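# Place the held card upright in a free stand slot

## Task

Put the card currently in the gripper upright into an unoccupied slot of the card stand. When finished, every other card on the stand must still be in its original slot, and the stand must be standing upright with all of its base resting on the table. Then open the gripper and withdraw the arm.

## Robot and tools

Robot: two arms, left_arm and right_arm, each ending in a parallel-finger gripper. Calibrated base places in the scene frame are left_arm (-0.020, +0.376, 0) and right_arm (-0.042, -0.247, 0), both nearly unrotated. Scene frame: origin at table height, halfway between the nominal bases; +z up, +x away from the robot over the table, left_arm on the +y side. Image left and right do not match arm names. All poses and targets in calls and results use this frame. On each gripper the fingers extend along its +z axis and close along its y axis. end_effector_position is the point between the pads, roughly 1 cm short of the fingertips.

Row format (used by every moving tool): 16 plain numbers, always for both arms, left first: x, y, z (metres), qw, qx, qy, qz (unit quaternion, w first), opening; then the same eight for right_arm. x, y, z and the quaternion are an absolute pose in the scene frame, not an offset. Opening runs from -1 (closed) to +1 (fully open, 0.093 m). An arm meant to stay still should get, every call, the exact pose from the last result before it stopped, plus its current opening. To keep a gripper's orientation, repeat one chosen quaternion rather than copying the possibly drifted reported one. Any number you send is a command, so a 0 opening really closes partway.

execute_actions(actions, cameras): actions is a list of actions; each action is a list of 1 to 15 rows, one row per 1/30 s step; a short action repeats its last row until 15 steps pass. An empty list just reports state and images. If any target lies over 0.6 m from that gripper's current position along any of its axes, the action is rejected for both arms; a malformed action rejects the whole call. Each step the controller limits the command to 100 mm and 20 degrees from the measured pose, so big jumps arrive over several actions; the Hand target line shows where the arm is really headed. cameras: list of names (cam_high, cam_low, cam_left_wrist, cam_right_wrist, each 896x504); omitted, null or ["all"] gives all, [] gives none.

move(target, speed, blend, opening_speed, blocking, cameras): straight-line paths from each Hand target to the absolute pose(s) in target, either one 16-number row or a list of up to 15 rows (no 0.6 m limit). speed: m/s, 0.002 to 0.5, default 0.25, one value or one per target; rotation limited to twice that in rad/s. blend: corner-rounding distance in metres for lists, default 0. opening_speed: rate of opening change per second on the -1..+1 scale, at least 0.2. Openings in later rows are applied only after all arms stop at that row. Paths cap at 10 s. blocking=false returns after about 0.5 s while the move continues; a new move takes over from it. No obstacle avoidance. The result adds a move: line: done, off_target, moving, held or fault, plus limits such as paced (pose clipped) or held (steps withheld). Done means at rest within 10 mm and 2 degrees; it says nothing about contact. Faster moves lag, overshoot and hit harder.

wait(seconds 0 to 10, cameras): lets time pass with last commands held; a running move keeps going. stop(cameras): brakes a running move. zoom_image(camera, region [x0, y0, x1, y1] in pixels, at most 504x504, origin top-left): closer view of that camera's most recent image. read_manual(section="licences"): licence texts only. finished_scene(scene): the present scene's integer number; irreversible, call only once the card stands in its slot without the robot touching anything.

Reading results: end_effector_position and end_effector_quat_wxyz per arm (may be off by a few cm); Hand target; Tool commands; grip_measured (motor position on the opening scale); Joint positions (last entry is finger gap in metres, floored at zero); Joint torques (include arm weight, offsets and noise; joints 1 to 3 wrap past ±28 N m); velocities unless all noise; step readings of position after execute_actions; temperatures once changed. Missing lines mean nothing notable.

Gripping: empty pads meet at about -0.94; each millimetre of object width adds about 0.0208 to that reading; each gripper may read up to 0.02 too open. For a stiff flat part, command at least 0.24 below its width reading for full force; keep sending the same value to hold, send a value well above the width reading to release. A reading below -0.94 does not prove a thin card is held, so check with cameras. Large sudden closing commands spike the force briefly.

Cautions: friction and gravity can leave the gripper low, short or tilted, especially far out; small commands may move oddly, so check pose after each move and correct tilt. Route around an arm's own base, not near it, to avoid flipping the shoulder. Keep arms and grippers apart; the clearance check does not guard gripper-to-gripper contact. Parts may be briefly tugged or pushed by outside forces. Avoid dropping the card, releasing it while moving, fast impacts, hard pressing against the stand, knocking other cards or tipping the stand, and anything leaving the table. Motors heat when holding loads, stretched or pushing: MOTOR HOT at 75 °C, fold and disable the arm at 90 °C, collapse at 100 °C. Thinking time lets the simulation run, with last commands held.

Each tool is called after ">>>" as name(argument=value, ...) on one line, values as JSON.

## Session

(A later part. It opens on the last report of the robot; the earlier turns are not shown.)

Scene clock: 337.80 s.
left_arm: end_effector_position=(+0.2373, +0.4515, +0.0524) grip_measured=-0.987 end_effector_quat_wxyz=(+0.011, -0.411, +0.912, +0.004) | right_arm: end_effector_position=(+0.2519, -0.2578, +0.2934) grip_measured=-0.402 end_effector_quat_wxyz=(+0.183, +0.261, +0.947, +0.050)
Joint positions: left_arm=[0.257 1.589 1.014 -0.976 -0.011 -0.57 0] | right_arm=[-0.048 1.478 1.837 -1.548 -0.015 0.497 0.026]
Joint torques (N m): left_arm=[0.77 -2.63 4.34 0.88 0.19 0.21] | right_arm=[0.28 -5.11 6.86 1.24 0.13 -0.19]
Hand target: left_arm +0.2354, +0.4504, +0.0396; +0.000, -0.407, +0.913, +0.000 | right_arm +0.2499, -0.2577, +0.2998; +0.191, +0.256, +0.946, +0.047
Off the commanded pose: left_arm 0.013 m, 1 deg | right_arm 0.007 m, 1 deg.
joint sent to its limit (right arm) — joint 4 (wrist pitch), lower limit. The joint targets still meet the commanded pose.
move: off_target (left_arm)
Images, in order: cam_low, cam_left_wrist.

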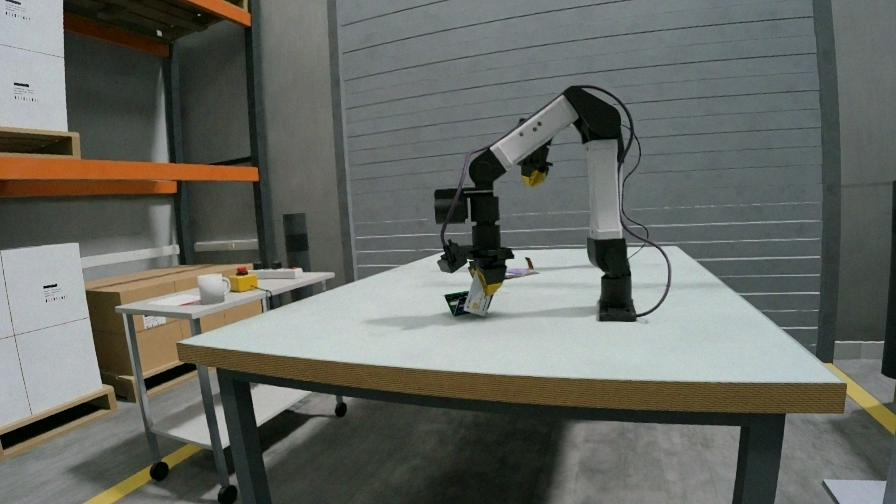

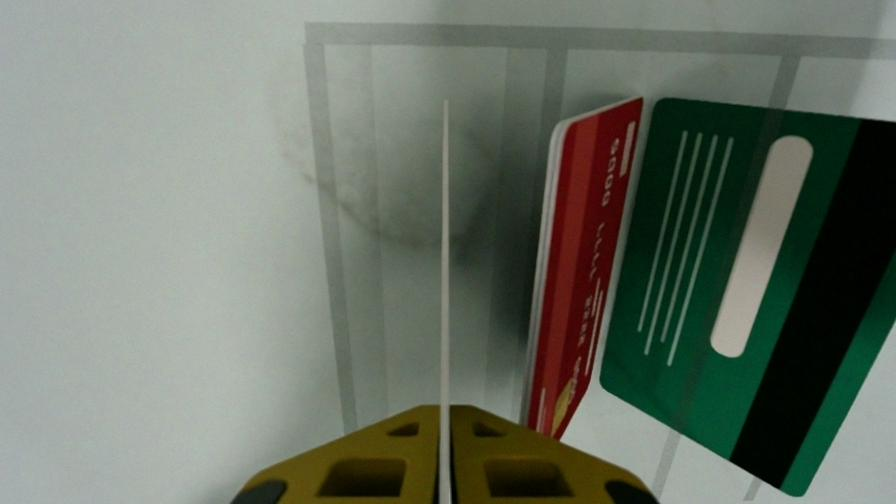

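>>> move(target=[[0.236,0.4505,0.046,0,-0.4067,0.9135,0,-1,0.25,-0.2577,0.30,0.19,0.256,0.947,0.047,-0.4],[0.236,0.4505,0.046,0,-0.4067,0.9135,0,-0.4,0.25,-0.2577,0.30,0.19,0.256,0.947,0.047,-0.4],[0.236,0.4505,0.15,0,-0.4067,0.9135,0,-0.4,0.25,-0.2577,0.30,0.19,0.256,0.947,0.047,-0.4]], speed=0.08, opening_speed=0.8)

>>> zoom_image(camera="cam_low", region=[430, 220, 530, 330])

Scene clock: 352.13 s.
left_arm: end_effector_position=(+0.2370, +0.4508, +0.1410) grip_measured=-0.402 end_effector_quat_wxyz=(-0.009, -0.409, +0.912, +0.005) | right_arm: end_effector_position=(+0.2519, -0.2578, +0.2934) grip_measured=-0.402 end_effector_quat_wxyz=(+0.183, +0.261, +0.947, +0.050)
Joint positions: left_arm=[0.257 1.57 1.353 -1.373 -0.006 -0.566 0.026] | right_arm=[-0.048 1.478 1.837 -1.548 -0.015 0.497 0.026]
Joint torques (N m): left_arm=[0.68 -6.45 8.13 0.32 0.14 0.16] | right_arm=[0.28 -5.12 6.86 1.23 0.13 -0.2]
Hand target: left_arm +0.2359, +0.4504, +0.1498; +0.000, -0.407, +0.914, +0.000 | right_arm +0.2499, -0.2577, +0.2998; +0.191, +0.256, +0.946, +0.047
Off the commanded pose: left_arm 0.009 m, 1 deg | right_arm 0.007 m, 1 deg.
joint sent to its limit (right arm) — joint 4 (wrist pitch), lower limit. The joint targets still meet the commanded pose.
move: done

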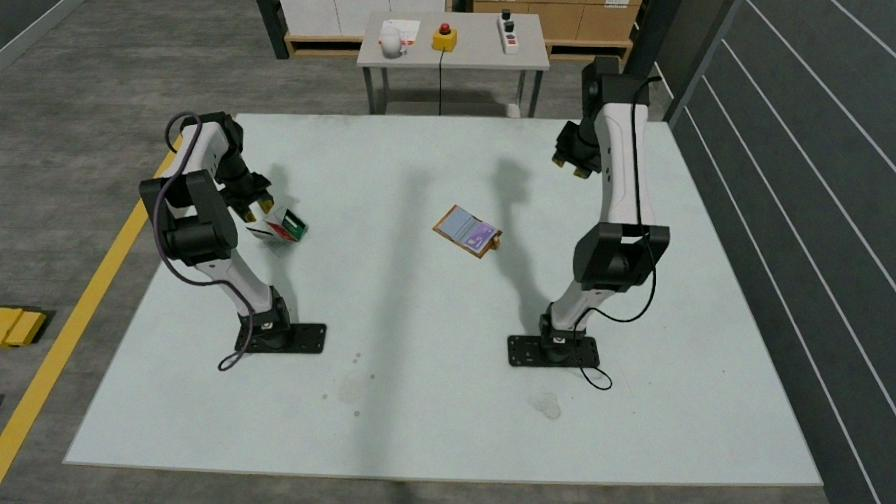

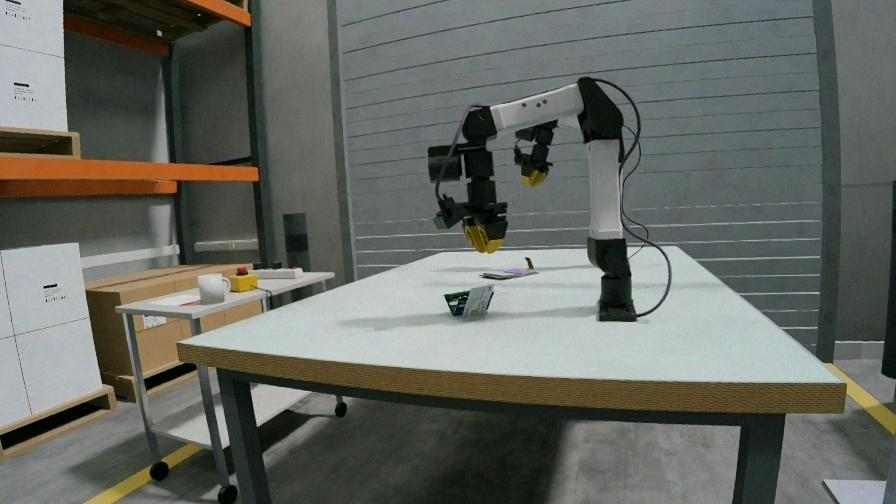

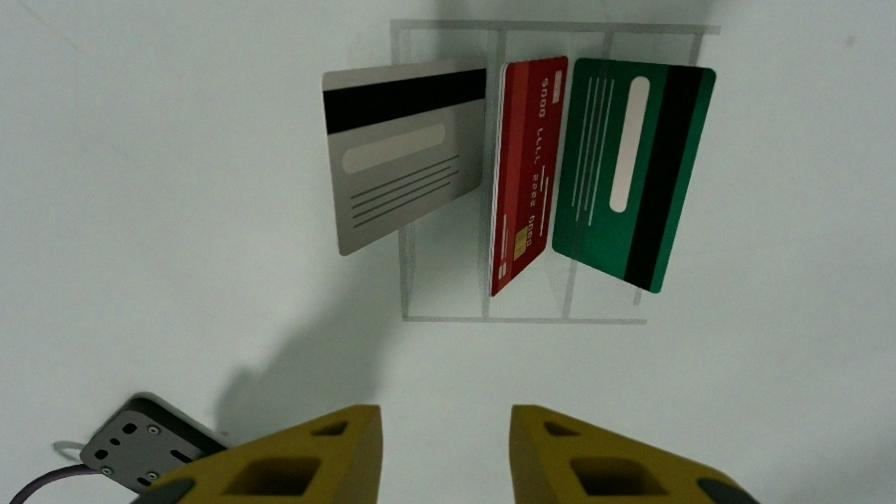

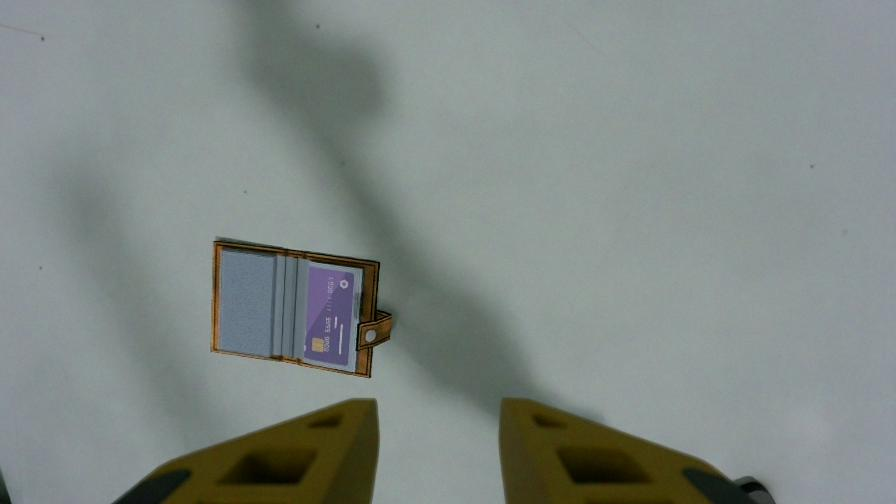

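Scaled by 4.582 from the camera's 896x504 image, which has a finer 1280x720 frame.

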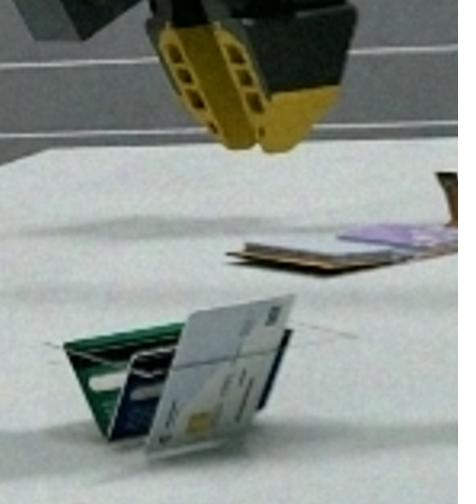

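>>> finished_scene(scene=1)

The scene is finished: the task was done.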